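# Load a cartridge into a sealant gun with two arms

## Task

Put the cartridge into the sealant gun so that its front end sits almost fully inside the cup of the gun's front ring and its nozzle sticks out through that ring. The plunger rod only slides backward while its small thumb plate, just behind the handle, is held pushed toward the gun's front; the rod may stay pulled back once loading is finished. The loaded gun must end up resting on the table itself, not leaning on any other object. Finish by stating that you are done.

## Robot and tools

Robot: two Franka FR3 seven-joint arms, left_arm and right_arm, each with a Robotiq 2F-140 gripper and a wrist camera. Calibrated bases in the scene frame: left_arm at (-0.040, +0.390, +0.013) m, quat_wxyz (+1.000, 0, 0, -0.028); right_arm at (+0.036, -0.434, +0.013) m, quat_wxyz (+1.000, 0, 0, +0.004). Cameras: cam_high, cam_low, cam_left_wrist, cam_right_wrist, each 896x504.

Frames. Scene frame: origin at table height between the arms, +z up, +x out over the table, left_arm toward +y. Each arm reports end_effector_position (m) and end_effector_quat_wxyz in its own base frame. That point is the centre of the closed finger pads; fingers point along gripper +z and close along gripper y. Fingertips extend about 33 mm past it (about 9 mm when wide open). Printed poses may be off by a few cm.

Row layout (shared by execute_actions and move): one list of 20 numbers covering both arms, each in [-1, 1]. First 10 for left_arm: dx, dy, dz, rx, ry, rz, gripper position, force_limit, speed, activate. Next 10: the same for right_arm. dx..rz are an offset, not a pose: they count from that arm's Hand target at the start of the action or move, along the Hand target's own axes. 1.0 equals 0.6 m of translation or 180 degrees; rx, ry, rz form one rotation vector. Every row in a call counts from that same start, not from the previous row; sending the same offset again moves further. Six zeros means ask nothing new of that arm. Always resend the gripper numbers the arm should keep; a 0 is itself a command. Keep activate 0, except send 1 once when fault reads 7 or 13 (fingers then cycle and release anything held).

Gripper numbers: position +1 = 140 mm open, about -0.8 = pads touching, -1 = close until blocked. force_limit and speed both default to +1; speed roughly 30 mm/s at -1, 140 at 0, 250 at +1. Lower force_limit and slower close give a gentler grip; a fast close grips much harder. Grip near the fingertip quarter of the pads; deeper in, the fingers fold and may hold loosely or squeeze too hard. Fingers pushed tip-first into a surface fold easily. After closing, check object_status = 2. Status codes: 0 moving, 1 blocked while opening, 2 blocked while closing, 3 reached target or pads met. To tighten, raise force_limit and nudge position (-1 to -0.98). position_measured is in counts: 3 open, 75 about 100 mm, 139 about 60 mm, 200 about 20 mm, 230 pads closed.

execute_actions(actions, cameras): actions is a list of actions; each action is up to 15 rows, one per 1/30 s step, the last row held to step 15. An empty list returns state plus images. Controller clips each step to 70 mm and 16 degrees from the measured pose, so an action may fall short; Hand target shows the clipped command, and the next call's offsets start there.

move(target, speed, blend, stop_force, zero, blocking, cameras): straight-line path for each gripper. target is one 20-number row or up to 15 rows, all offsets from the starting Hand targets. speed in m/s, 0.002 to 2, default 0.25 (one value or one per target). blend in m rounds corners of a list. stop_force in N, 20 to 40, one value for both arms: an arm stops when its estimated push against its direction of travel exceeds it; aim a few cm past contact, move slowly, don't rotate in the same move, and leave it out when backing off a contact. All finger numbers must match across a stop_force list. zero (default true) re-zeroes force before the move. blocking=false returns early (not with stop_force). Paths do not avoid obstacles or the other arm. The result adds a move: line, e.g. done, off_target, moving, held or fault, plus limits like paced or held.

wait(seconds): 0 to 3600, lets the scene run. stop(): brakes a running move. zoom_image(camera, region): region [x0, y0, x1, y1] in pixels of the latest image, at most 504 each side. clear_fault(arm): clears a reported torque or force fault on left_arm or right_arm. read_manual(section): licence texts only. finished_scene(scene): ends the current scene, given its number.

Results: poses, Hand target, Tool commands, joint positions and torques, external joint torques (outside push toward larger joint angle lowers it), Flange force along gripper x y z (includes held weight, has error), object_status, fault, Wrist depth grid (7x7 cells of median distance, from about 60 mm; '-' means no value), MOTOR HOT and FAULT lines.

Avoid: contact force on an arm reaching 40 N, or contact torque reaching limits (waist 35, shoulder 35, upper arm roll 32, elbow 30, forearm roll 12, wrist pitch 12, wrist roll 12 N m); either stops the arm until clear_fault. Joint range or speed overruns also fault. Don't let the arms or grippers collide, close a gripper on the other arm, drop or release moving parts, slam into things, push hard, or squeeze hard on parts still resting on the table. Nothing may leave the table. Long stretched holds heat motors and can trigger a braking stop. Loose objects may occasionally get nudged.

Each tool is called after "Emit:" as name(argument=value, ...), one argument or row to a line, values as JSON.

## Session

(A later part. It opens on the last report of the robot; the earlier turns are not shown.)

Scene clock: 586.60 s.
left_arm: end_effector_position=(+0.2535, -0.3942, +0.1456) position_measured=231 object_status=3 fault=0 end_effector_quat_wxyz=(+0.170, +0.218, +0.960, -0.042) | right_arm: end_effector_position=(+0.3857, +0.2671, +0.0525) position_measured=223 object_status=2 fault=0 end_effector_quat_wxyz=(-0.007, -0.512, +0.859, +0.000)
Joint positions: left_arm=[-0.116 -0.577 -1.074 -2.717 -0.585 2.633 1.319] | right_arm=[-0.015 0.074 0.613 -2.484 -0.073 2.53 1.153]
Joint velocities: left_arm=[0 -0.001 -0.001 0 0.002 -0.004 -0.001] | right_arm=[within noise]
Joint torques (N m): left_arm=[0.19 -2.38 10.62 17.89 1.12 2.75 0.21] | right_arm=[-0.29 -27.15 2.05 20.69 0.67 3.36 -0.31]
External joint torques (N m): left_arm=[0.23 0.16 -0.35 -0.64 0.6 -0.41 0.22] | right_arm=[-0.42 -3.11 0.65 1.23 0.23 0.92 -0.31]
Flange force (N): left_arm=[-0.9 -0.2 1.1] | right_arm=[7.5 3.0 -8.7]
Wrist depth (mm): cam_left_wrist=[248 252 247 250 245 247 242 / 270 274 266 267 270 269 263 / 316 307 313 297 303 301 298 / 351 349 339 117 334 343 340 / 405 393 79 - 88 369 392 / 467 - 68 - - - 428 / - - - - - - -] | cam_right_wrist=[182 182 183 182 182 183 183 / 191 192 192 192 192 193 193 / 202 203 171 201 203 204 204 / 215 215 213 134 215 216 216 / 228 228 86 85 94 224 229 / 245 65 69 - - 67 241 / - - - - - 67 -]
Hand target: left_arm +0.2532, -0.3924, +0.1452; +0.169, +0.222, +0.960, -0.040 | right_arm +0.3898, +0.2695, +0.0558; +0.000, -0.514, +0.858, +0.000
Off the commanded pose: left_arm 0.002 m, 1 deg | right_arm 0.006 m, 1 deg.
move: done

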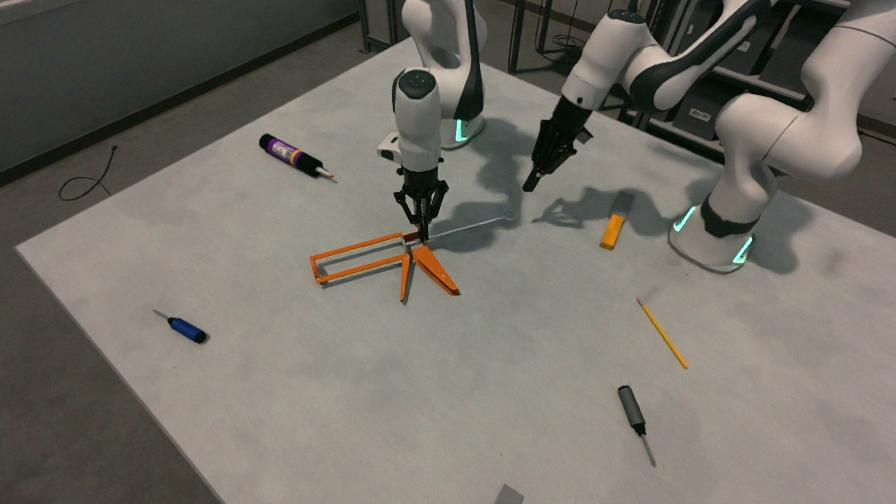

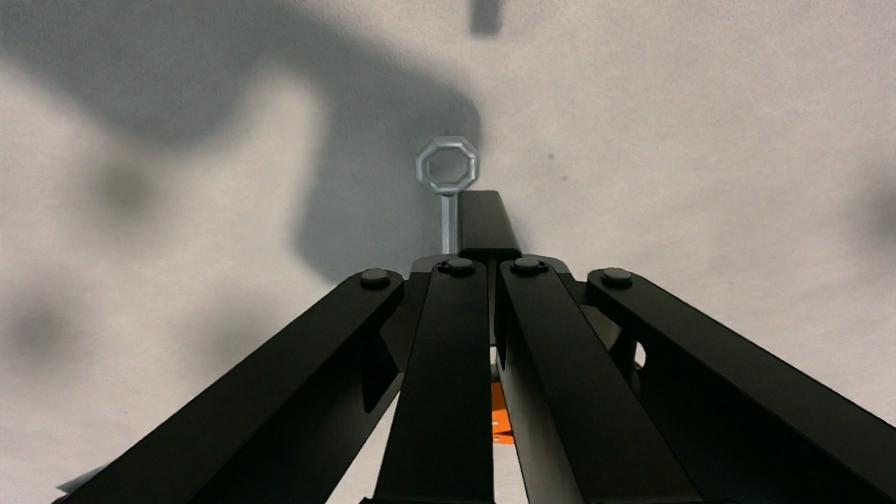

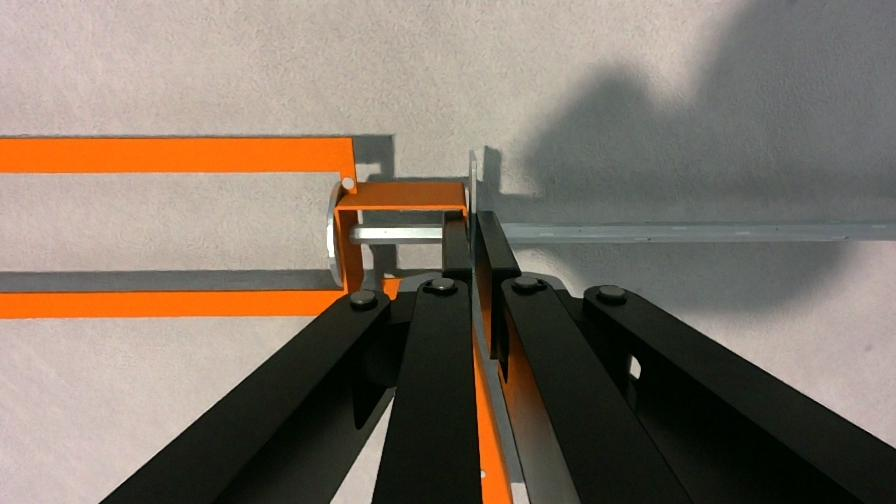

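Emit:
move(
  target=[0,0,0,0,0,0,-1,-0.1,-1,0,0,0,0.0275,0,0,0,-0.98,-0.1,-1,0],
  speed=0.03,
)

Emit:
execute_actions(
  actions=[
    [[0,0,0,0,0,0,-0.0785,-1,0,0,0,0,0,0,0,0,-0.324,-1,-0.5,0]],
    [[0,0,0,0,0,0,-0.0785,-1,0,0,0,0,0,0,0,0,-0.324,-1,-0.5,0]],
  ],
  cameras=["cam_high","cam_right_wrist"],
)

Scene clock: 596.83 s.
left_arm: end_effector_position=(+0.2534, -0.3940, +0.1456) position_measured=231 object_status=3 fault=0 end_effector_quat_wxyz=(+0.170, +0.219, +0.960, -0.042) | right_arm: end_effector_position=(+0.3877, +0.2681, +0.0413) position_measured=223 object_status=2 fault=0 end_effector_quat_wxyz=(-0.003, -0.518, +0.855, -0.002)
Joint positions: left_arm=[-0.117 -0.577 -1.074 -2.717 -0.584 2.632 1.319] | right_arm=[-0.009 0.109 0.604 -2.486 -0.12 2.565 1.175]
Joint velocities: left_arm=[within noise] | right_arm=[-0.002 0.002 0 0 -0.002 0.001 0.008]
Joint torques (N m): left_arm=[0.18 -2.16 10.6 17.91 1.06 2.89 0.18] | right_arm=[-0.57 -21.05 0.84 18.62 -0.21 4.35 0.24]
External joint torques (N m): left_arm=[0.18 0.45 -0.45 -0.75 0.54 -0.31 0.19] | right_arm=[-0.49 3.71 -0.92 -0.35 -0.63 1.9 0.24]
Flange force (N): left_arm=[-0.9 -0.4 2.6] | right_arm=[-8.7 -5.1 18.8]
Wrist depth (mm): cam_left_wrist=[247 247 247 247 245 244 243 / 275 274 273 272 271 270 261 / 308 306 306 291 303 302 301 / 349 347 338 109 334 341 339 / - 391 80 - 88 371 391 / 462 - 68 - - - 443 / - - - - - - -] | cam_right_wrist=[172 172 173 172 172 172 172 / 182 182 181 181 180 181 181 / 192 192 187 190 191 191 191 / 205 204 201 150 203 203 203 / 211 212 86 85 94 210 215 / 232 226 69 - - 67 227 / - - - - - 67 -]
Hand target: left_arm +0.2532, -0.3924, +0.1452; +0.169, +0.222, +0.960, -0.040 | right_arm +0.3898, +0.2695, +0.0393; +0.000, -0.514, +0.858, +0.000
Off the commanded pose: left_arm 0.002 m, 0 deg | right_arm 0.003 m, 1 deg.
move: done

Scene clock: 598.03 s.
left_arm: end_effector_position=(+0.2534, -0.3940, +0.1456) position_measured=139 object_status=3 fault=0 end_effector_quat_wxyz=(+0.170, +0.219, +0.960, -0.042) | right_arm: end_effector_position=(+0.3890, +0.2692, +0.0396) position_measured=170 object_status=3 fault=0 end_effector_quat_wxyz=(-0.001, -0.516, +0.856, +0.000)
Joint positions: left_arm=[-0.117 -0.577 -1.074 -2.717 -0.584 2.632 1.319] | right_arm=[-0.009 0.115 0.602 -2.486 -0.122 2.575 1.179]
Joint torques (N m): left_arm=[0.24 -2.08 10.66 17.96 1.05 2.91 0.2] | right_arm=[-0.3 -24.88 1.93 18.63 0 2.8 0.18]
External joint torques (N m): left_arm=[0.27 0.47 -0.31 -0.59 0.52 -0.25 0.21] | right_arm=[-0.24 0.08 0.04 -0.3 -0.42 0.33 0.18]
External joint torques at the end of the 1st action: left_arm=[0.22 0.42 -0.48 -0.56 0.52 -0.25 0.24] | right_arm=[-0.45 0.05 -0.59 -0.32 -0.4 0.25 0.18]
Flange force (N): left_arm=[-1.5 -0.4 2.6] | right_arm=[-0.2 0.1 2.8]
Flange force at the end of the 1st action (N): left_arm=[-1.4 -0.7 2.9] | right_arm=[-0.1 -0.7 2.9]
Wrist depth (mm): cam_left_wrist=[248 247 252 245 245 243 243 / 275 274 265 272 270 267 263 / 308 306 306 296 297 309 300 / 350 340 328 343 146 331 340 / 393 85 93 383 373 86 368 / - 70 - 425 434 - - / - - - 536 - - -] | cam_right_wrist=[171 170 170 170 170 169 170 / 182 180 179 180 179 180 179 / 191 191 169 188 190 190 190 / 203 202 199 178 166 201 201 / 210 184 90 180 97 89 214 / 228 65 71 192 71 64 63 / - - - 209 - - -]
Hand target: left_arm +0.2532, -0.3924, +0.1452; +0.169, +0.222, +0.960, -0.040 | right_arm +0.3898, +0.2695, +0.0393; +0.000, -0.514, +0.858, +0.000
Off the commanded pose: left_arm 0.002 m, 0 deg | right_arm 0.001 m, 0 deg.
Step readings (end_effector_position of left_arm | right_arm; steps 1 to 15: 1st action; 16 to 30: 2nd action):
0: (+0.2534, -0.3940, +0.1456) | (+0.3877, +0.2681, +0.0413)
1: (+0.2534, -0.3940, +0.1456) | (+0.3878, +0.2681, +0.0413)
2: (+0.2534, -0.3940, +0.1456) | (+0.3878, +0.2682, +0.0413)
4: (+0.2534, -0.3940, +0.1456) | (+0.3876, +0.2688, +0.0406)
8: (+0.2534, -0.3940, +0.1456) | (+0.3880, +0.2689, +0.0395)
15: (+0.2534, -0.3940, +0.1456) | (+0.3888, +0.2691, +0.0396)
16: (+0.2534, -0.3940, +0.1456) | (+0.3888, +0.2691, +0.0396)
17: (+0.2534, -0.3940, +0.1456) | (+0.3889, +0.2691, +0.0396)
19: (+0.2534, -0.3940, +0.1456) | (+0.3889, +0.2691, +0.0396)
23: (+0.2534, -0.3940, +0.1456) | (+0.3890, +0.2691, +0.0396)
30: (+0.2534, -0.3940, +0.1456) | (+0.3890, +0.2692, +0.0396)

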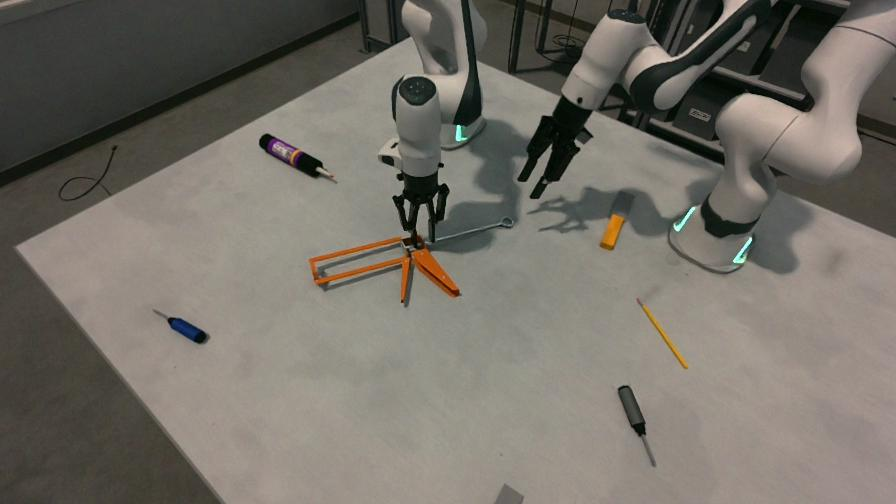

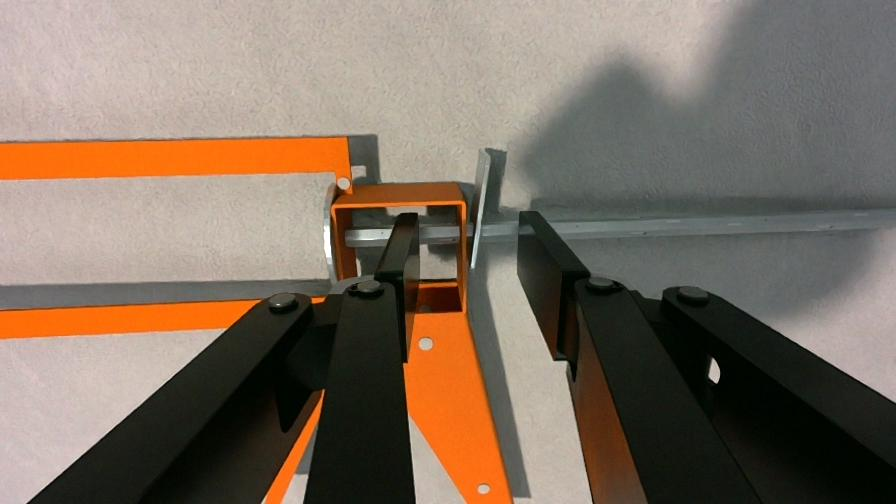

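Emit:
move(
  target=[0,0,0,0,0,0,-0.0785,-1,0,0,0,0,-0.3667,0,0,0,1,-1,0,0],
  speed=0.2,
  cameras=["cam_right_wrist"],
)

Emit:
zoom_image(
  camera="cam_right_wrist",
  region=[200, 130, 460, 340],
)

Emit:
zoom_image(
  camera="cam_right_wrist",
  region=[420, 130, 680, 340],
)

Scene clock: 609.73 s.
left_arm: end_effector_position=(+0.2534, -0.3940, +0.1456) position_measured=139 object_status=3 fault=0 end_effector_quat_wxyz=(+0.170, +0.219, +0.960, -0.042) | right_arm: end_effector_position=(+0.3911, +0.2697, +0.2600) position_measured=3 object_status=3 fault=0 end_effector_quat_wxyz=(+0.002, -0.511, +0.859, -0.001)
Joint positions: left_arm=[-0.117 -0.577 -1.074 -2.717 -0.584 2.632 1.319] | right_arm=[0.028 -0.294 0.532 -2.24 0.158 1.985 0.974]
Joint velocities: left_arm=[within noise] | right_arm=[-0.001 0 -0.001 0 0.001 -0.005 -0.005]
Joint torques (N m): left_arm=[0.25 -2.1 10.64 17.92 1.06 2.9 0.22] | right_arm=[0.09 -17.57 -4.85 24.08 0.64 2.4 -0.2]
External joint torques (N m): left_arm=[0.31 0.44 -0.31 -0.67 0.53 -0.27 0.23] | right_arm=[0.11 0.27 -0.11 -0.37 -0.06 -0.1 -0.2]
Flange force (N): left_arm=[-1.4 -0.2 2.6] | right_arm=[0.7 -0.2 0.6]
Wrist depth (mm): cam_left_wrist=[247 247 247 246 245 244 242 / 266 274 273 270 273 270 268 / 307 307 297 294 301 301 299 / 344 - - 335 128 332 331 / 393 85 93 388 373 86 368 / - 70 - 437 - - - / - - - 550 - - -] | cam_right_wrist=[372 370 372 370 367 367 368 / 392 386 386 389 388 385 388 / 416 411 408 409 414 409 412 / 446 432 435 437 442 142 434 / 456 103 471 467 470 132 93 / - 501 503 502 502 508 93 / - 547 539 547 537 540 69]
Hand target: left_arm +0.2532, -0.3924, +0.1452; +0.169, +0.222, +0.960, -0.040 | right_arm +0.3898, +0.2696, +0.2593; +0.000, -0.514, +0.858, +0.000
Off the commanded pose: left_arm 0.002 m, 0 deg | right_arm 0.001 m, 1 deg.
move: done

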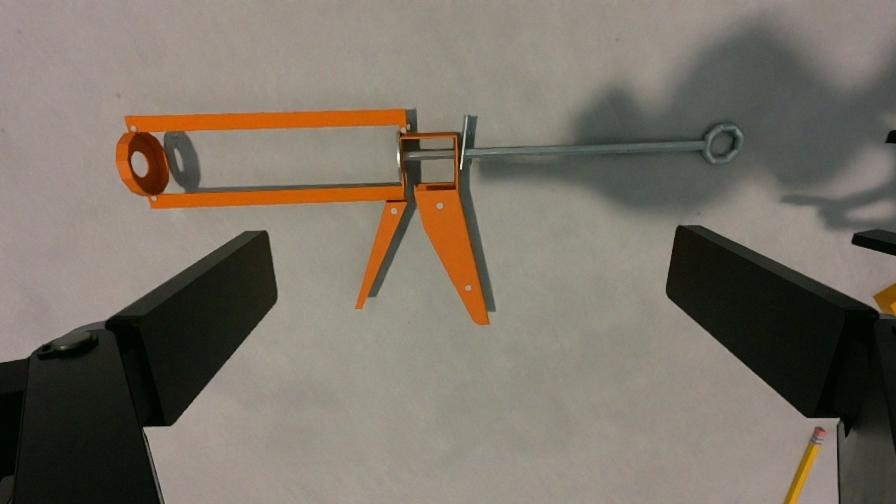

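Scaled by 1.938 from the camera's image (finer frame: 1280x720).

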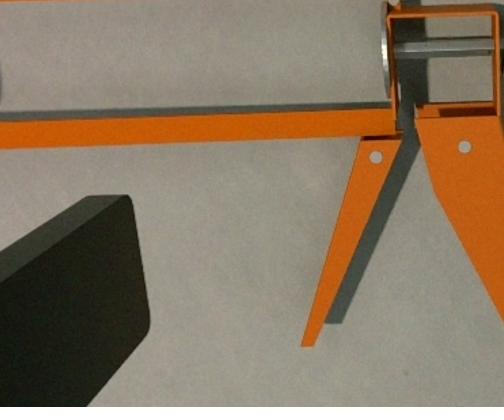

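Scaled by 1.938 from the camera's image (finer frame: 1280x720).

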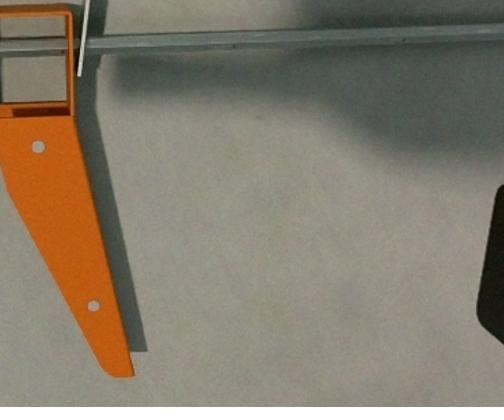

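Emit:
move(
  target=[0,0,0,0,0,0,-0.0785,-1,0,0,0.563,-0.325,-0.033,0,0,-0.158,1,-1,0,0],
  speed=0.3,
  cameras=["cam_right_wrist","cam_high"],
)

Scene clock: 670.73 s.
left_arm: end_effector_position=(+0.2534, -0.3940, +0.1456) position_measured=139 object_status=3 fault=0 end_effector_quat_wxyz=(+0.170, +0.219, +0.960, -0.042) | right_arm: end_effector_position=(+0.4037, -0.1197, +0.2791) position_measured=3 object_status=3 fault=0 end_effector_quat_wxyz=(-0.001, +0.706, -0.708, +0.001)
Joint positions: left_arm=[-0.117 -0.577 -1.074 -2.717 -0.584 2.632 1.319] | right_arm=[0.117 -0.46 -0.355 -2.354 -0.163 1.918 -0.145]
Joint velocities: left_arm=[within noise] | right_arm=[0 0 0 0.001 0.001 0 -0.006]
Joint torques (N m): left_arm=[0.22 -2.05 10.64 17.95 1.06 2.9 0.18] | right_arm=[0.03 -15.08 4.54 24.26 0.3 2.5 -0.14]
External joint torques (N m): left_arm=[0.22 0.49 -0.35 -0.59 0.53 -0.26 0.19] | right_arm=[-0.08 0.08 0.28 -0.28 -0.42 -0.11 -0.14]
Flange force (N): left_arm=[-1.4 -0.5 2.7] | right_arm=[-0.1 1.0 0.3]
Wrist depth (mm): cam_left_wrist=[243 247 245 246 250 244 246 / 279 273 273 271 271 270 268 / 308 313 308 296 295 302 299 / 351 340 329 336 129 331 339 / - 85 93 388 397 86 89 / - 70 - 438 428 - - / - - - 572 - - -] | cam_right_wrist=[398 389 388 355 383 381 382 / 412 415 407 404 404 402 398 / 439 434 433 430 432 423 416 / 464 452 454 457 453 142 410 / 484 103 489 491 482 132 93 / - 511 515 507 517 512 94 / - 562 557 550 549 550 69]
Hand target: left_arm +0.2532, -0.3924, +0.1452; +0.169, +0.222, +0.960, -0.040 | right_arm +0.4028, -0.1202, +0.2792; +0.000, +0.709, -0.705, +0.000
Off the commanded pose: left_arm 0.002 m, 0 deg | right_arm 0.001 m, 1 deg.
move: done
Images, in order (width x height): cam_high 896x504, cam_right_wrist 896x504.

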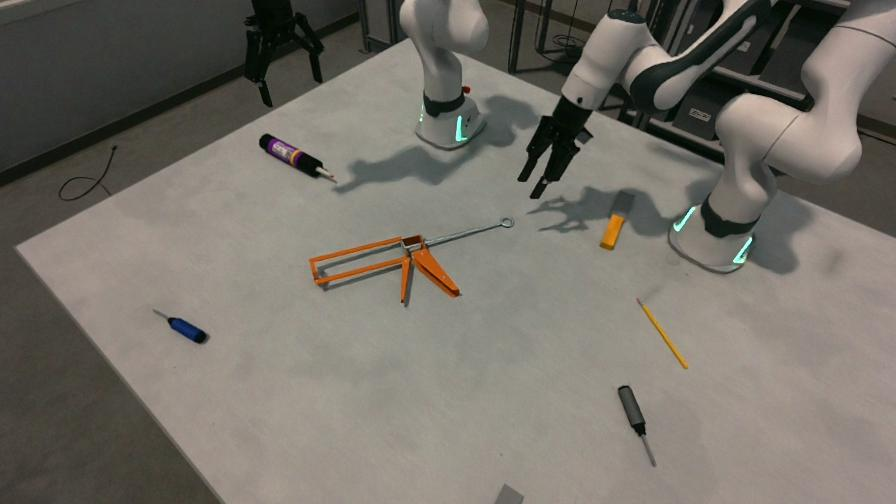

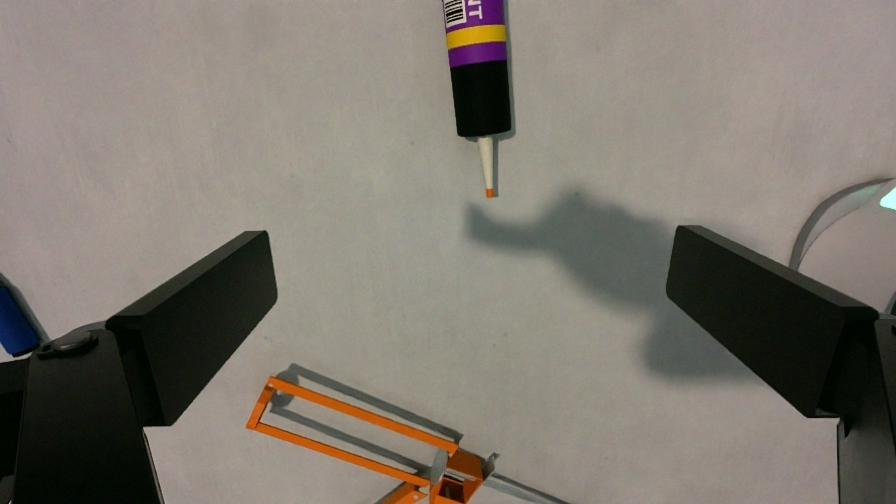

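Emit:
move(
  target=[0,0,0,0,0,0,-0.0785,-1,0,0,0.2355,0.0197,0.1817,0,0,-0.0356,1,-1,0,0],
  speed=0.25,
  cameras=["cam_right_wrist","cam_high"],
)

Scene clock: 687.47 s.
left_arm: end_effector_position=(+0.2534, -0.3940, +0.1456) position_measured=139 object_status=3 fault=0 end_effector_quat_wxyz=(+0.170, +0.219, +0.960, -0.042) | right_arm: end_effector_position=(+0.3905, -0.2613, +0.1700) position_measured=3 object_status=3 fault=0 end_effector_quat_wxyz=(+0.001, +0.745, -0.667, -0.001)
Joint positions: left_arm=[-0.117 -0.577 -1.074 -2.717 -0.584 2.632 1.319] | right_arm=[0.14 -0.222 -0.713 -2.394 -0.183 2.213 -0.562]
Joint velocities: left_arm=[within noise] | right_arm=[-0.001 0 -0.001 0 -0.001 0 -0.007]
Joint torques (N m): left_arm=[0.2 -2 10.67 17.93 1.04 2.91 0.24] | right_arm=[0.07 -17.11 4.34 22.88 0.78 2.96 -0.22]
External joint torques (N m): left_arm=[0.21 0.53 -0.33 -0.61 0.52 -0.25 0.25] | right_arm=[0.06 0.39 0.29 -0.17 0.16 0.33 -0.22]
Flange force (N): left_arm=[-1.4 -0.2 2.7] | right_arm=[0.9 -1.3 2.0]
Wrist depth (mm): cam_left_wrist=[248 249 246 245 246 244 243 / 274 271 271 272 271 271 269 / 309 306 305 297 296 302 300 / 349 339 123 336 146 105 341 / - 85 90 401 374 86 367 / - 71 - 437 431 - - / - - - 553 - - -] | cam_right_wrist=[293 291 290 284 288 288 287 / 308 305 305 269 303 301 301 / 322 322 322 280 319 318 316 / 341 137 342 305 335 142 335 / 356 103 361 353 357 132 93 / - 380 382 381 379 378 93 / - 411 409 407 405 402 69]
Hand target: left_arm +0.2532, -0.3924, +0.1452; +0.169, +0.222, +0.960, -0.040 | right_arm +0.3919, -0.2616, +0.1702; +0.000, +0.748, -0.664, +0.000
Off the commanded pose: left_arm 0.002 m, 0 deg | right_arm 0.001 m, 0 deg.
move: done
Images, in order (width x height): cam_high 896x504, cam_right_wrist 896x504.

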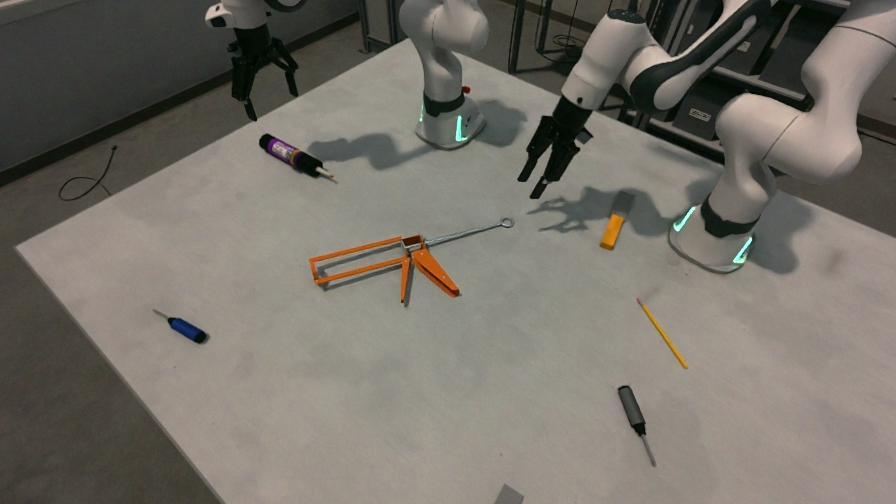

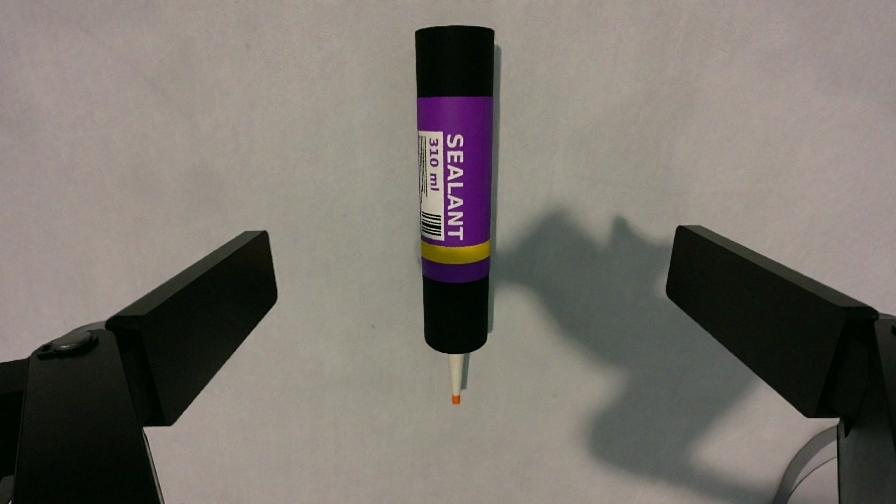

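Emit:
move(
  target=[0,0,0,0,0,0,-0.0785,-1,0,0,-0.004,-0.002,0.2283,0,0,0,1,-1,0,0],
  speed=0.12,
  cameras=["cam_right_wrist"],
)

Emit:
execute_actions(
  actions=[
    [[0,0,0,0,0,0,-0.0785,-1,0,0,0,0,0,0,0,0,-1,-0.1,-1,0]],
    [[0,0,0,0,0,0,-0.0785,-1,0,0,0,0,0,0,0,0,-1,-0.1,-1,0]],
    [[0,0,0,0,0,0,-0.0785,-1,0,0,0,0,0,0,0,0,-1,-0.1,-1,0]],
    [[0,0,0,0,0,0,-0.0785,-1,0,0,0,0,0,0,0,0,-1,-0.1,-1,0]],
    [[0,0,0,0,0,0,-0.0785,-1,0,0,0,0,0,0,0,0,-1,-0.1,-1,0]],
    [[0,0,0,0,0,0,-0.0785,-1,0,0,0,0,0,0,0,0,-1,-0.1,-1,0]],
    [[0,0,0,0,0,0,-0.0785,-1,0,0,0,0,0,0,0,0,-1,-0.1,-1,0]],
  ],
  cameras=["cam_right_wrist"],
)

Scene clock: 722.77 s.
left_arm: end_effector_position=(+0.2534, -0.3940, +0.1456) position_measured=139 object_status=3 fault=0 end_effector_quat_wxyz=(+0.170, +0.219, +0.960, -0.042) | right_arm: end_effector_position=(+0.3918, -0.2582, +0.0333) position_measured=3 object_status=3 fault=0 end_effector_quat_wxyz=(+0.000, +0.746, -0.666, -0.001)
Joint positions: left_arm=[-0.117 -0.577 -1.074 -2.717 -0.584 2.632 1.319] | right_arm=[0.138 0.135 -0.702 -2.498 0.166 2.592 -0.814]
Joint velocities: left_arm=[within noise] | right_arm=[0 -0.001 -0.001 0 -0.001 -0.001 -0.007]
Joint torques (N m): left_arm=[0.2 -2.09 10.61 17.95 1.06 2.91 0.23] | right_arm=[-0.72 -24.23 -1.54 19.01 0.7 2.99 -0.31]
External joint torques (N m): left_arm=[0.31 0.48 -0.34 -0.68 0.53 -0.26 0.24] | right_arm=[-0.68 0.44 0.89 0.18 0.27 0.35 -0.32]
Flange force (N): left_arm=[-1.5 -0.3 2.9] | right_arm=[3.8 -2.9 6.4]
Wrist depth (mm): cam_left_wrist=[248 247 245 246 244 244 243 / 275 274 273 272 274 275 268 / 309 308 305 297 297 301 299 / - 340 329 336 145 333 333 / - 85 93 394 372 86 88 / - 70 - 439 427 - - / - - - 553 - - -] | cam_right_wrist=[169 168 168 126 166 167 167 / 178 177 177 132 176 174 175 / 187 187 186 138 184 184 184 / 197 193 196 145 195 142 194 / 205 103 208 156 206 132 93 / - 218 221 167 219 219 94 / - 237 235 178 233 232 71]
Hand target: left_arm +0.2532, -0.3924, +0.1452; +0.169, +0.222, +0.960, -0.040 | right_arm +0.3928, -0.2591, +0.0333; +0.000, +0.748, -0.664, +0.000
Off the commanded pose: left_arm 0.002 m, 0 deg | right_arm 0.001 m, 0 deg.
move: done

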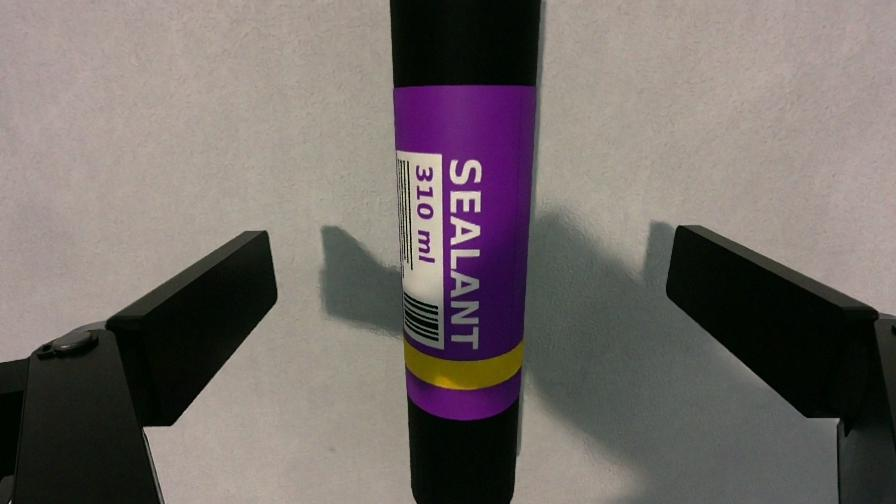

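Scene clock: 726.47 s.
left_arm: end_effector_position=(+0.2534, -0.3940, +0.1456) position_measured=139 object_status=3 fault=0 end_effector_quat_wxyz=(+0.170, +0.219, +0.960, -0.042) | right_arm: end_effector_position=(+0.3921, -0.2584, +0.0334) position_measured=158 object_status=2 fault=0 end_effector_quat_wxyz=(+0.000, +0.746, -0.665, -0.001)
Joint positions: left_arm=[-0.117 -0.577 -1.074 -2.717 -0.584 2.632 1.319] | right_arm=[0.138 0.135 -0.702 -2.497 0.166 2.592 -0.817]
Joint torques (N m): left_arm=[0.23 -2.07 10.57 17.93 1.05 2.89 0.24] | right_arm=[-0.74 -23.56 -1.59 18.84 0.66 3.37 -0.25]
External joint torques (N m): left_arm=[0.19 0.47 -0.49 -0.62 0.53 -0.28 0.25] | right_arm=[-0.78 1.23 0.77 -0.19 0.24 0.7 -0.25]
External joint torques at the end of the 3rd action: left_arm=[0.17 0.46 -0.41 -0.68 0.53 -0.26 0.24] | right_arm=[-0.73 0.48 0.83 0.13 0.29 0.34 -0.3]
External joint torques at the end of the 4th action: left_arm=[0.17 0.4 -0.56 -0.7 0.54 -0.28 0.22] | right_arm=[-0.76 0.49 0.78 0.14 0.28 0.35 -0.29]
External joint torques at the end of the 5th action: left_arm=[0.23 0.42 -0.35 -0.6 0.53 -0.27 0.21] | right_arm=[-0.61 0.52 0.97 0.07 0.27 0.33 -0.29]
External joint torques at the end of the 6th action: left_arm=[0.25 0.44 -0.34 -0.73 0.52 -0.28 0.21] | right_arm=[-0.69 0.58 0.86 -0.01 0.27 0.32 -0.27]
Flange force (N): left_arm=[-1.3 -0.6 2.9] | right_arm=[4.2 -3.1 9.3]
Flange force at the end of the 3rd action (N): left_arm=[-1.1 -0.3 2.6] | right_arm=[3.9 -2.8 6.4]
Flange force at the end of the 4th action (N): left_arm=[-1.0 -0.7 2.8] | right_arm=[3.9 -2.8 6.4]
Flange force at the end of the 5th action (N): left_arm=[-1.3 -0.4 2.4] | right_arm=[3.5 -2.9 6.5]
Flange force at the end of the 6th action (N): left_arm=[-1.1 -0.1 2.5] | right_arm=[3.6 -2.7 6.5]
Wrist depth (mm): cam_left_wrist=[247 248 242 246 245 244 242 / 274 274 273 272 271 270 267 / 307 306 304 298 297 301 300 / 350 338 129 335 146 331 332 / 404 85 93 382 373 86 83 / - 70 - 440 - - - / - - - 550 - - -] | cam_right_wrist=[169 168 168 125 166 167 166 / 179 177 177 132 174 175 175 / 187 187 186 139 185 184 183 / 198 197 194 145 153 194 193 / 209 204 91 155 114 89 202 / - 66 65 166 184 74 67 / - - - 176 - - 68]
Hand target: left_arm +0.2532, -0.3924, +0.1452; +0.169, +0.222, +0.960, -0.040 | right_arm +0.3928, -0.2591, +0.0333; +0.000, +0.748, -0.664, +0.000
Off the commanded pose: left_arm 0.002 m, 0 deg | right_arm 0.001 m, 0 deg.
Step readings (end_effector_position of left_arm | right_arm; steps 1 to 15: 1st action; 16 to 30: 2nd action; 31 to 45: 3rd action; 46 to 60: 4th action; 61 to 75: 5th action; 76 to 90: 6th action; 91 to 105: 7th action):
0: (+0.2534, -0.3940, +0.1456) | (+0.3918, -0.2582, +0.0333)
1: (+0.2534, -0.3940, +0.1456) | (+0.3918, -0.2582, +0.0333)
2: (+0.2534, -0.3940, +0.1456) | (+0.3918, -0.2582, +0.0333)
4: (+0.2534, -0.3940, +0.1456) | (+0.3918, -0.2583, +0.0333)
8: (+0.2534, -0.3940, +0.1456) | (+0.3918, -0.2583, +0.0333)
15: (+0.2534, -0.3940, +0.1456) | (+0.3919, -0.2583, +0.0333)
16: (+0.2534, -0.3940, +0.1456) | (+0.3919, -0.2583, +0.0333)
17: (+0.2534, -0.3940, +0.1456) | (+0.3919, -0.2583, +0.0333)
19: (+0.2534, -0.3940, +0.1456) | (+0.3919, -0.2583, +0.0333)
23: (+0.2534, -0.3940, +0.1456) | (+0.3919, -0.2583, +0.0333)
30: (+0.2534, -0.3940, +0.1456) | (+0.3919, -0.2583, +0.0333)
31: (+0.2534, -0.3940, +0.1456) | (+0.3919, -0.2583, +0.0333)
32: (+0.2534, -0.3940, +0.1456) | (+0.3919, -0.2583, +0.0333)
34: (+0.2534, -0.3940, +0.1456) | (+0.3919, -0.2583, +0.0333)
38: (+0.2534, -0.3940, +0.1456) | (+0.3919, -0.2583, +0.0333)
45: (+0.2534, -0.3940, +0.1456) | (+0.3919, -0.2583, +0.0333)
46: (+0.2534, -0.3940, +0.1456) | (+0.3919, -0.2583, +0.0333)
47: (+0.2534, -0.3940, +0.1456) | (+0.3919, -0.2583, +0.0333)
49: (+0.2534, -0.3940, +0.1456) | (+0.3919, -0.2583, +0.0333)
53: (+0.2534, -0.3940, +0.1456) | (+0.3919, -0.2583, +0.0333)
60: (+0.2534, -0.3940, +0.1456) | (+0.3919, -0.2583, +0.0333)
61: (+0.2534, -0.3940, +0.1456) | (+0.3919, -0.2583, +0.0333)
62: (+0.2534, -0.3940, +0.1456) | (+0.3919, -0.2583, +0.0333)
64: (+0.2534, -0.3940, +0.1456) | (+0.3919, -0.2583, +0.0333)
68: (+0.2534, -0.3940, +0.1456) | (+0.3919, -0.2583, +0.0333)
75: (+0.2534, -0.3940, +0.1456) | (+0.3919, -0.2583, +0.0333)
76: (+0.2534, -0.3940, +0.1456) | (+0.3919, -0.2583, +0.0333)
77: (+0.2534, -0.3940, +0.1456) | (+0.3919, -0.2583, +0.0333)
79: (+0.2534, -0.3940, +0.1456) | (+0.3919, -0.2583, +0.0333)
83: (+0.2534, -0.3940, +0.1456) | (+0.3919, -0.2583, +0.0333)
90: (+0.2534, -0.3940, +0.1456) | (+0.3919, -0.2583, +0.0333)
91: (+0.2534, -0.3940, +0.1456) | (+0.3919, -0.2583, +0.0333)
92: (+0.2534, -0.3940, +0.1456) | (+0.3921, -0.2583, +0.0334)
94: (+0.2534, -0.3940, +0.1456) | (+0.3921, -0.2583, +0.0334)
98: (+0.2534, -0.3940, +0.1456) | (+0.3921, -0.2584, +0.0334)
105: (+0.2534, -0.3940, +0.1456) | (+0.3921, -0.2584, +0.0334)

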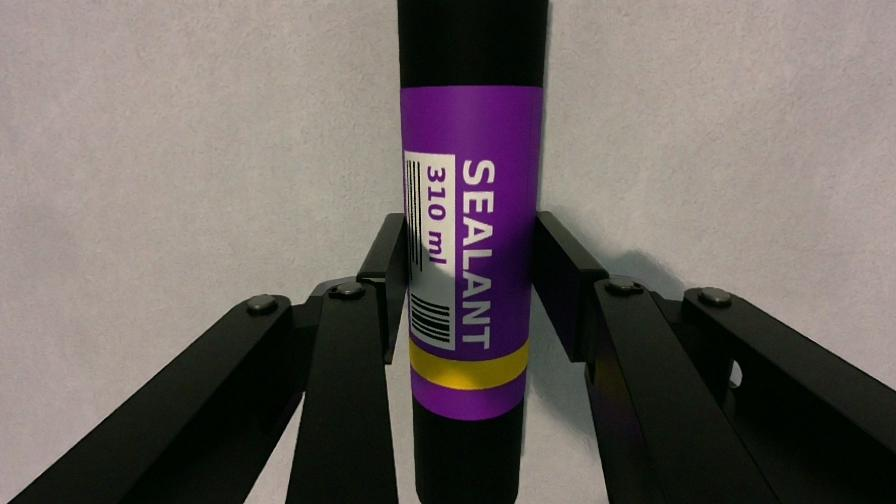

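Emit:
execute_actions(
  actions=[],
  cameras=["all"],
)

Emit:
zoom_image(
  camera="cam_high",
  region=[210, 60, 370, 220],
)

Emit:
zoom_image(
  camera="cam_low",
  region=[180, 240, 340, 380],
)

Scene clock: 753.70 s.
left_arm: end_effector_position=(+0.2534, -0.3940, +0.1456) position_measured=139 object_status=3 fault=0 end_effector_quat_wxyz=(+0.170, +0.219, +0.960, -0.042) | right_arm: end_effector_position=(+0.3921, -0.2584, +0.0334) position_measured=158 object_status=2 fault=0 end_effector_quat_wxyz=(+0.000, +0.746, -0.665, -0.001)
Joint positions: left_arm=[-0.117 -0.577 -1.074 -2.717 -0.584 2.632 1.319] | right_arm=[0.138 0.135 -0.702 -2.497 0.166 2.592 -0.817]
Joint velocities: within noise
Joint torques (N m): left_arm=[0.24 -2.08 10.58 17.92 1.04 2.91 0.24] | right_arm=[-0.71 -23.55 -1.57 18.86 0.65 3.37 -0.3]
External joint torques (N m): left_arm=[0.31 0.48 -0.37 -0.67 0.52 -0.25 0.26] | right_arm=[-0.74 1.2 0.8 -0.09 0.24 0.71 -0.3]
Flange force (N): left_arm=[-1.5 -0.3 3.0] | right_arm=[4.4 -3.3 9.4]
Wrist depth (mm): cam_left_wrist=[248 247 247 238 245 243 243 / 275 274 266 272 271 270 263 / 307 300 305 299 302 301 301 / 349 339 329 336 145 323 339 / 394 85 93 397 373 86 368 / - 70 - 439 433 - - / - - - 556 - - -] | cam_right_wrist=[169 169 168 126 165 167 166 / 179 177 177 132 174 175 175 / 187 187 187 139 184 184 183 / 198 197 194 145 154 194 193 / 210 203 91 155 113 89 202 / - 66 65 166 184 74 67 / - - - 175 - - 68]
Hand target: left_arm +0.2532, -0.3924, +0.1452; +0.169, +0.222, +0.960, -0.040 | right_arm +0.3928, -0.2591, +0.0333; +0.000, +0.748, -0.664, +0.000
Tool commands: left_gripper/position=-0.0785 left_gripper/force_limit=-1.0 left_gripper/speed=+0.0 left_gripper/activate=+0.0 right_gripper/position=-1.0 right_gripper/force_limit=-0.1 right_gripper/speed=-1.0 right_gripper/activate=+0.0
Off the commanded pose: left_arm 0.002 m, 0 deg | right_arm 0.001 m, 0 deg.

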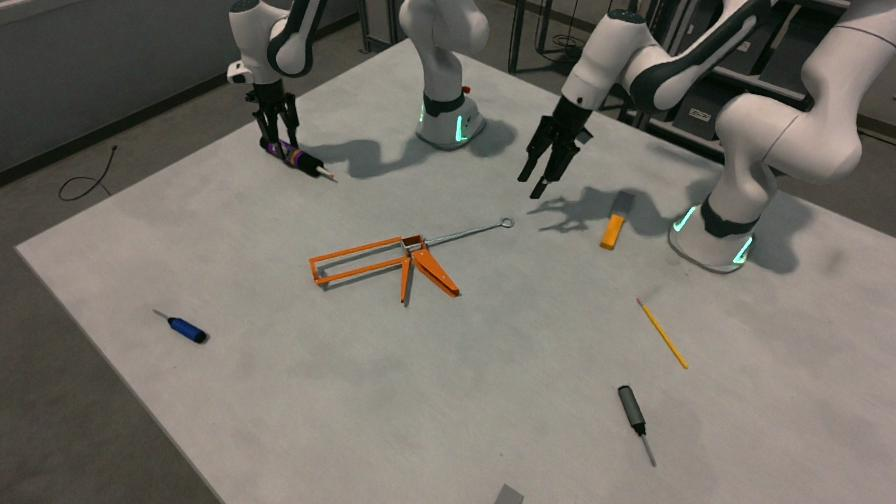

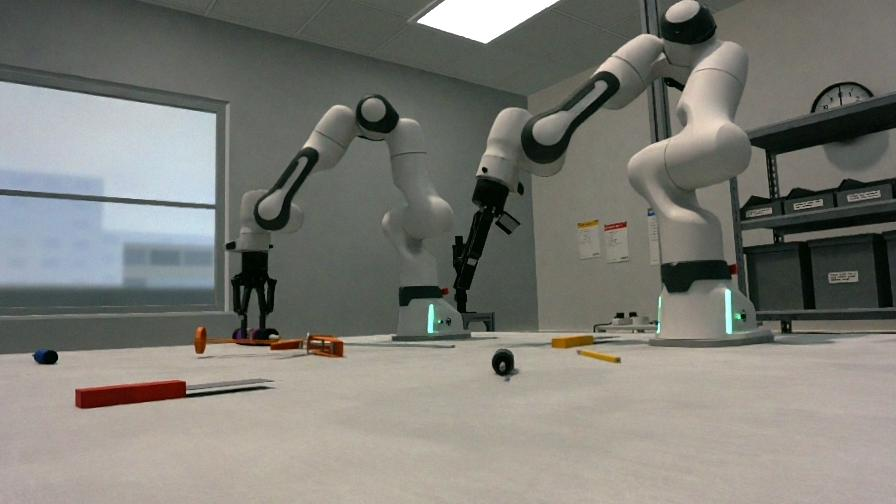

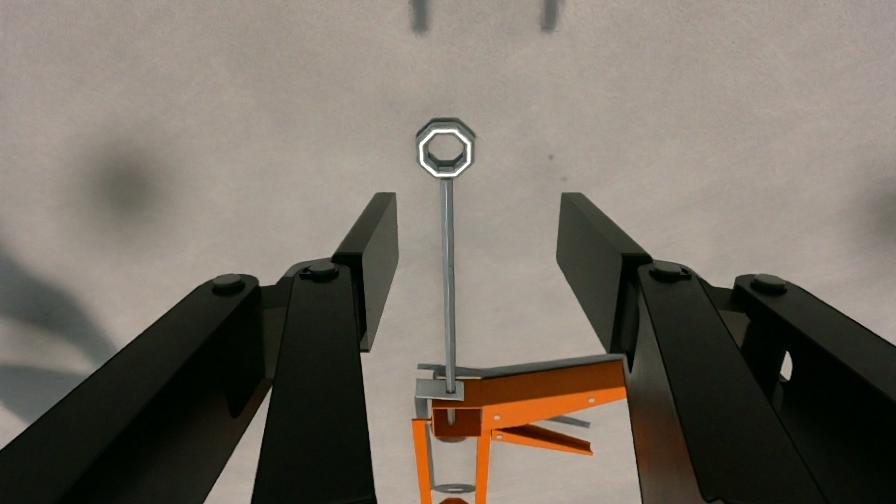

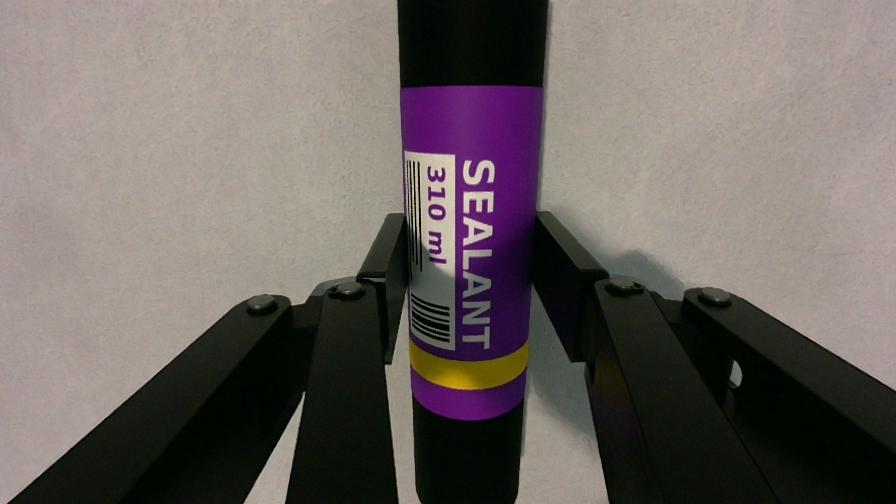

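Scaled by 3.150 from the camera's image (finer frame: 1280x720).

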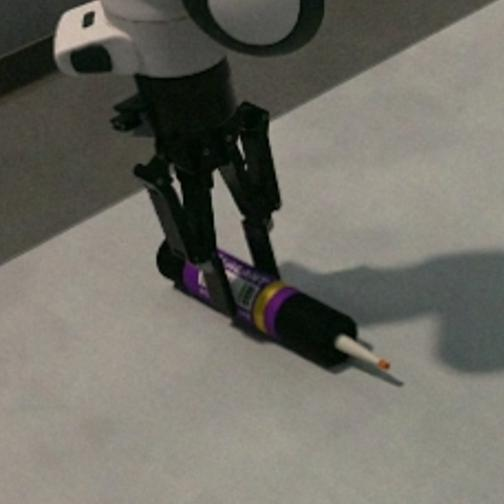

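Scaled by 3.150 from the camera's image (finer frame: 1280x720).

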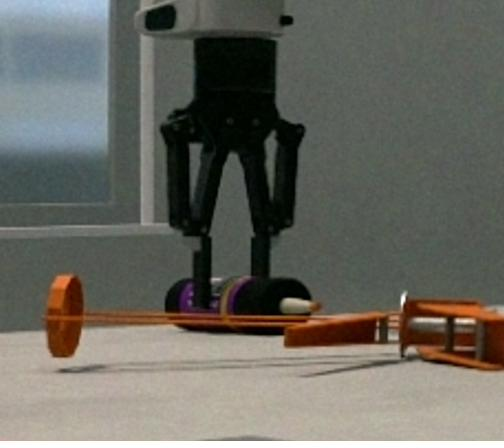

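Emit:
execute_actions(
  actions=[
    [[0,0,0,0,0,0,-0.0785,-1,0,0,0,0,0,0,0,0,-0.05,-0.1,-0.8,0]],
    [[0,0,0,0,0,0,-0.0785,-1,0,0,0,0,0.0125,0,0,0,-0.05,-0.1,-1,0]],
    [[0,0,0,0,0,0,-0.0785,-1,0,0,0,0,0,0,0,0,-1,-0.1,-1,0]],
    [[0,0,0,0,0,0,-0.0785,-1,0,0,0,0,0,0,0,0,-1,-0.1,-1,0]],
    [[0,0,0,0,0,0,-0.0785,-1,0,0,0,0,0,0,0,0,-1,-0.1,-1,0]],
    [[0,0,0,0,0,0,-0.0785,-1,0,0,0,0,0,0,0,0,-1,-0.1,-1,0]],
  ],
  cameras=["cam_right_wrist"],
)

Scene clock: 794.20 s.
left_arm: end_effector_position=(+0.2534, -0.3940, +0.1456) position_measured=139 object_status=3 fault=0 end_effector_quat_wxyz=(+0.170, +0.219, +0.960, -0.042) | right_arm: end_effector_position=(+0.3923, -0.2585, +0.0260) position_measured=157 object_status=2 fault=0 end_effector_quat_wxyz=(+0.000, +0.746, -0.666, -0.001)
Joint positions: left_arm=[-0.117 -0.577 -1.074 -2.717 -0.584 2.632 1.319] | right_arm=[0.125 0.158 -0.684 -2.497 0.197 2.609 -0.837]
Joint torques (N m): left_arm=[0.24 -2.04 10.64 17.92 1.06 2.9 0.2] | right_arm=[-0.9 -24.34 -1.8 18.35 0.63 3.39 -0.31]
External joint torques (N m): left_arm=[0.24 0.48 -0.37 -0.65 0.54 -0.27 0.21] | right_arm=[-0.84 1.04 1.02 -0.25 0.22 0.74 -0.31]
External joint torques at the end of the 2nd action: left_arm=[0.26 0.46 -0.33 -0.6 0.52 -0.26 0.21] | right_arm=[-0.73 0.41 1.4 -0.17 0.23 0.32 -0.23]
External joint torques at the end of the 3rd action: left_arm=[0.28 0.5 -0.4 -0.62 0.51 -0.25 0.24] | right_arm=[-0.48 1.07 1.17 -0.28 0.22 0.4 -0.3]
External joint torques at the end of the 4th action: left_arm=[0.25 0.56 -0.36 -0.56 0.53 -0.25 0.17] | right_arm=[-0.81 1.09 1.02 -0.3 0.23 0.76 -0.32]
External joint torques at the end of the 5th action: left_arm=[0.15 0.5 -0.42 -0.66 0.53 -0.27 0.17] | right_arm=[-0.95 1.08 0.91 -0.19 0.22 0.77 -0.34]
Flange force (N): left_arm=[-1.4 -0.4 2.8] | right_arm=[3.9 -2.5 9.6]
Flange force at the end of the 2nd action (N): left_arm=[-1.4 -0.4 2.6] | right_arm=[2.9 -2.4 7.0]
Flange force at the end of the 3rd action (N): left_arm=[-1.6 -0.5 3.0] | right_arm=[3.5 -3.1 8.7]
Flange force at the end of the 4th action (N): left_arm=[-1.7 -0.7 3.1] | right_arm=[3.8 -2.5 9.8]
Flange force at the end of the 5th action (N): left_arm=[-1.1 -0.5 2.7] | right_arm=[4.3 -2.6 9.8]
Wrist depth (mm): cam_left_wrist=[248 248 247 246 245 244 242 / 274 274 279 272 271 274 268 / 307 306 299 297 295 293 299 / 351 339 129 336 129 332 339 / - 85 93 390 127 86 368 / - 70 - 435 426 - - / - - - 551 - - -] | cam_right_wrist=[163 162 161 118 159 160 160 / 171 170 170 125 166 168 167 / 180 179 179 131 175 177 176 / 190 190 187 137 149 187 185 / 201 196 91 145 113 89 194 / - 66 65 156 169 74 67 / - - - 166 - - 68]
Hand target: left_arm +0.2532, -0.3924, +0.1452; +0.169, +0.222, +0.960, -0.040 | right_arm +0.3928, -0.2591, +0.0258; +0.000, +0.748, -0.664, +0.000
Off the commanded pose: left_arm 0.002 m, 0 deg | right_arm 0.001 m, 0 deg.
Step readings (end_effector_position of left_arm | right_arm; steps 1 to 15: 1st action; 16 to 30: 2nd action; 31 to 45: 3rd action; 46 to 60: 4th action; 61 to 75: 5th action; 76 to 90: 6th action):
0: (+0.2534, -0.3940, +0.1456) | (+0.3921, -0.2584, +0.0334)
1: (+0.2534, -0.3940, +0.1456) | (+0.3921, -0.2584, +0.0334)
2: (+0.2534, -0.3940, +0.1456) | (+0.3921, -0.2584, +0.0334)
4: (+0.2534, -0.3940, +0.1456) | (+0.3921, -0.2584, +0.0334)
8: (+0.2534, -0.3940, +0.1456) | (+0.3921, -0.2584, +0.0334)
15: (+0.2534, -0.3940, +0.1456) | (+0.3921, -0.2584, +0.0334)
16: (+0.2534, -0.3940, +0.1456) | (+0.3924, -0.2585, +0.0331)
17: (+0.2534, -0.3940, +0.1456) | (+0.3926, -0.2588, +0.0318)
19: (+0.2534, -0.3940, +0.1456) | (+0.3914, -0.2583, +0.0283)
23: (+0.2534, -0.3940, +0.1456) | (+0.3912, -0.2577, +0.0259)
30: (+0.2534, -0.3940, +0.1456) | (+0.3919, -0.2583, +0.0260)
31: (+0.2534, -0.3940, +0.1456) | (+0.3920, -0.2583, +0.0260)
32: (+0.2534, -0.3940, +0.1456) | (+0.3920, -0.2583, +0.0260)
34: (+0.2534, -0.3940, +0.1456) | (+0.3921, -0.2584, +0.0260)
38: (+0.2534, -0.3940, +0.1456) | (+0.3921, -0.2584, +0.0260)
45: (+0.2534, -0.3940, +0.1456) | (+0.3922, -0.2584, +0.0260)
46: (+0.2534, -0.3940, +0.1456) | (+0.3922, -0.2584, +0.0260)
47: (+0.2534, -0.3940, +0.1456) | (+0.3922, -0.2584, +0.0260)
49: (+0.2534, -0.3940, +0.1456) | (+0.3923, -0.2585, +0.0260)
53: (+0.2534, -0.3940, +0.1456) | (+0.3923, -0.2585, +0.0260)
60: (+0.2534, -0.3940, +0.1456) | (+0.3923, -0.2585, +0.0260)
61: (+0.2534, -0.3940, +0.1456) | (+0.3923, -0.2585, +0.0260)
62: (+0.2534, -0.3940, +0.1456) | (+0.3923, -0.2585, +0.0260)
64: (+0.2534, -0.3940, +0.1456) | (+0.3923, -0.2585, +0.0260)
68: (+0.2534, -0.3940, +0.1456) | (+0.3923, -0.2585, +0.0260)
75: (+0.2534, -0.3940, +0.1456) | (+0.3923, -0.2585, +0.0260)
76: (+0.2534, -0.3940, +0.1456) | (+0.3923, -0.2585, +0.0260)
77: (+0.2534, -0.3940, +0.1456) | (+0.3923, -0.2585, +0.0260)
79: (+0.2534, -0.3940, +0.1456) | (+0.3923, -0.2585, +0.0260)
83: (+0.2534, -0.3940, +0.1456) | (+0.3923, -0.2585, +0.0260)
90: (+0.2534, -0.3940, +0.1456) | (+0.3923, -0.2585, +0.0260)

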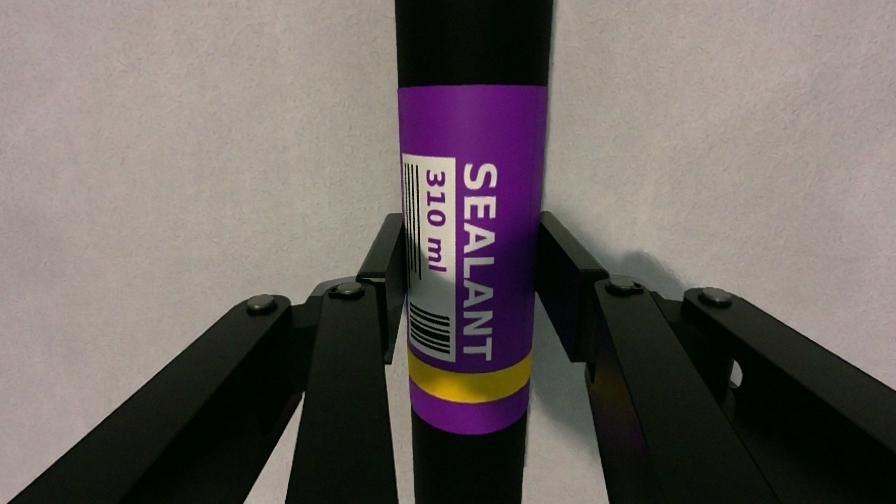

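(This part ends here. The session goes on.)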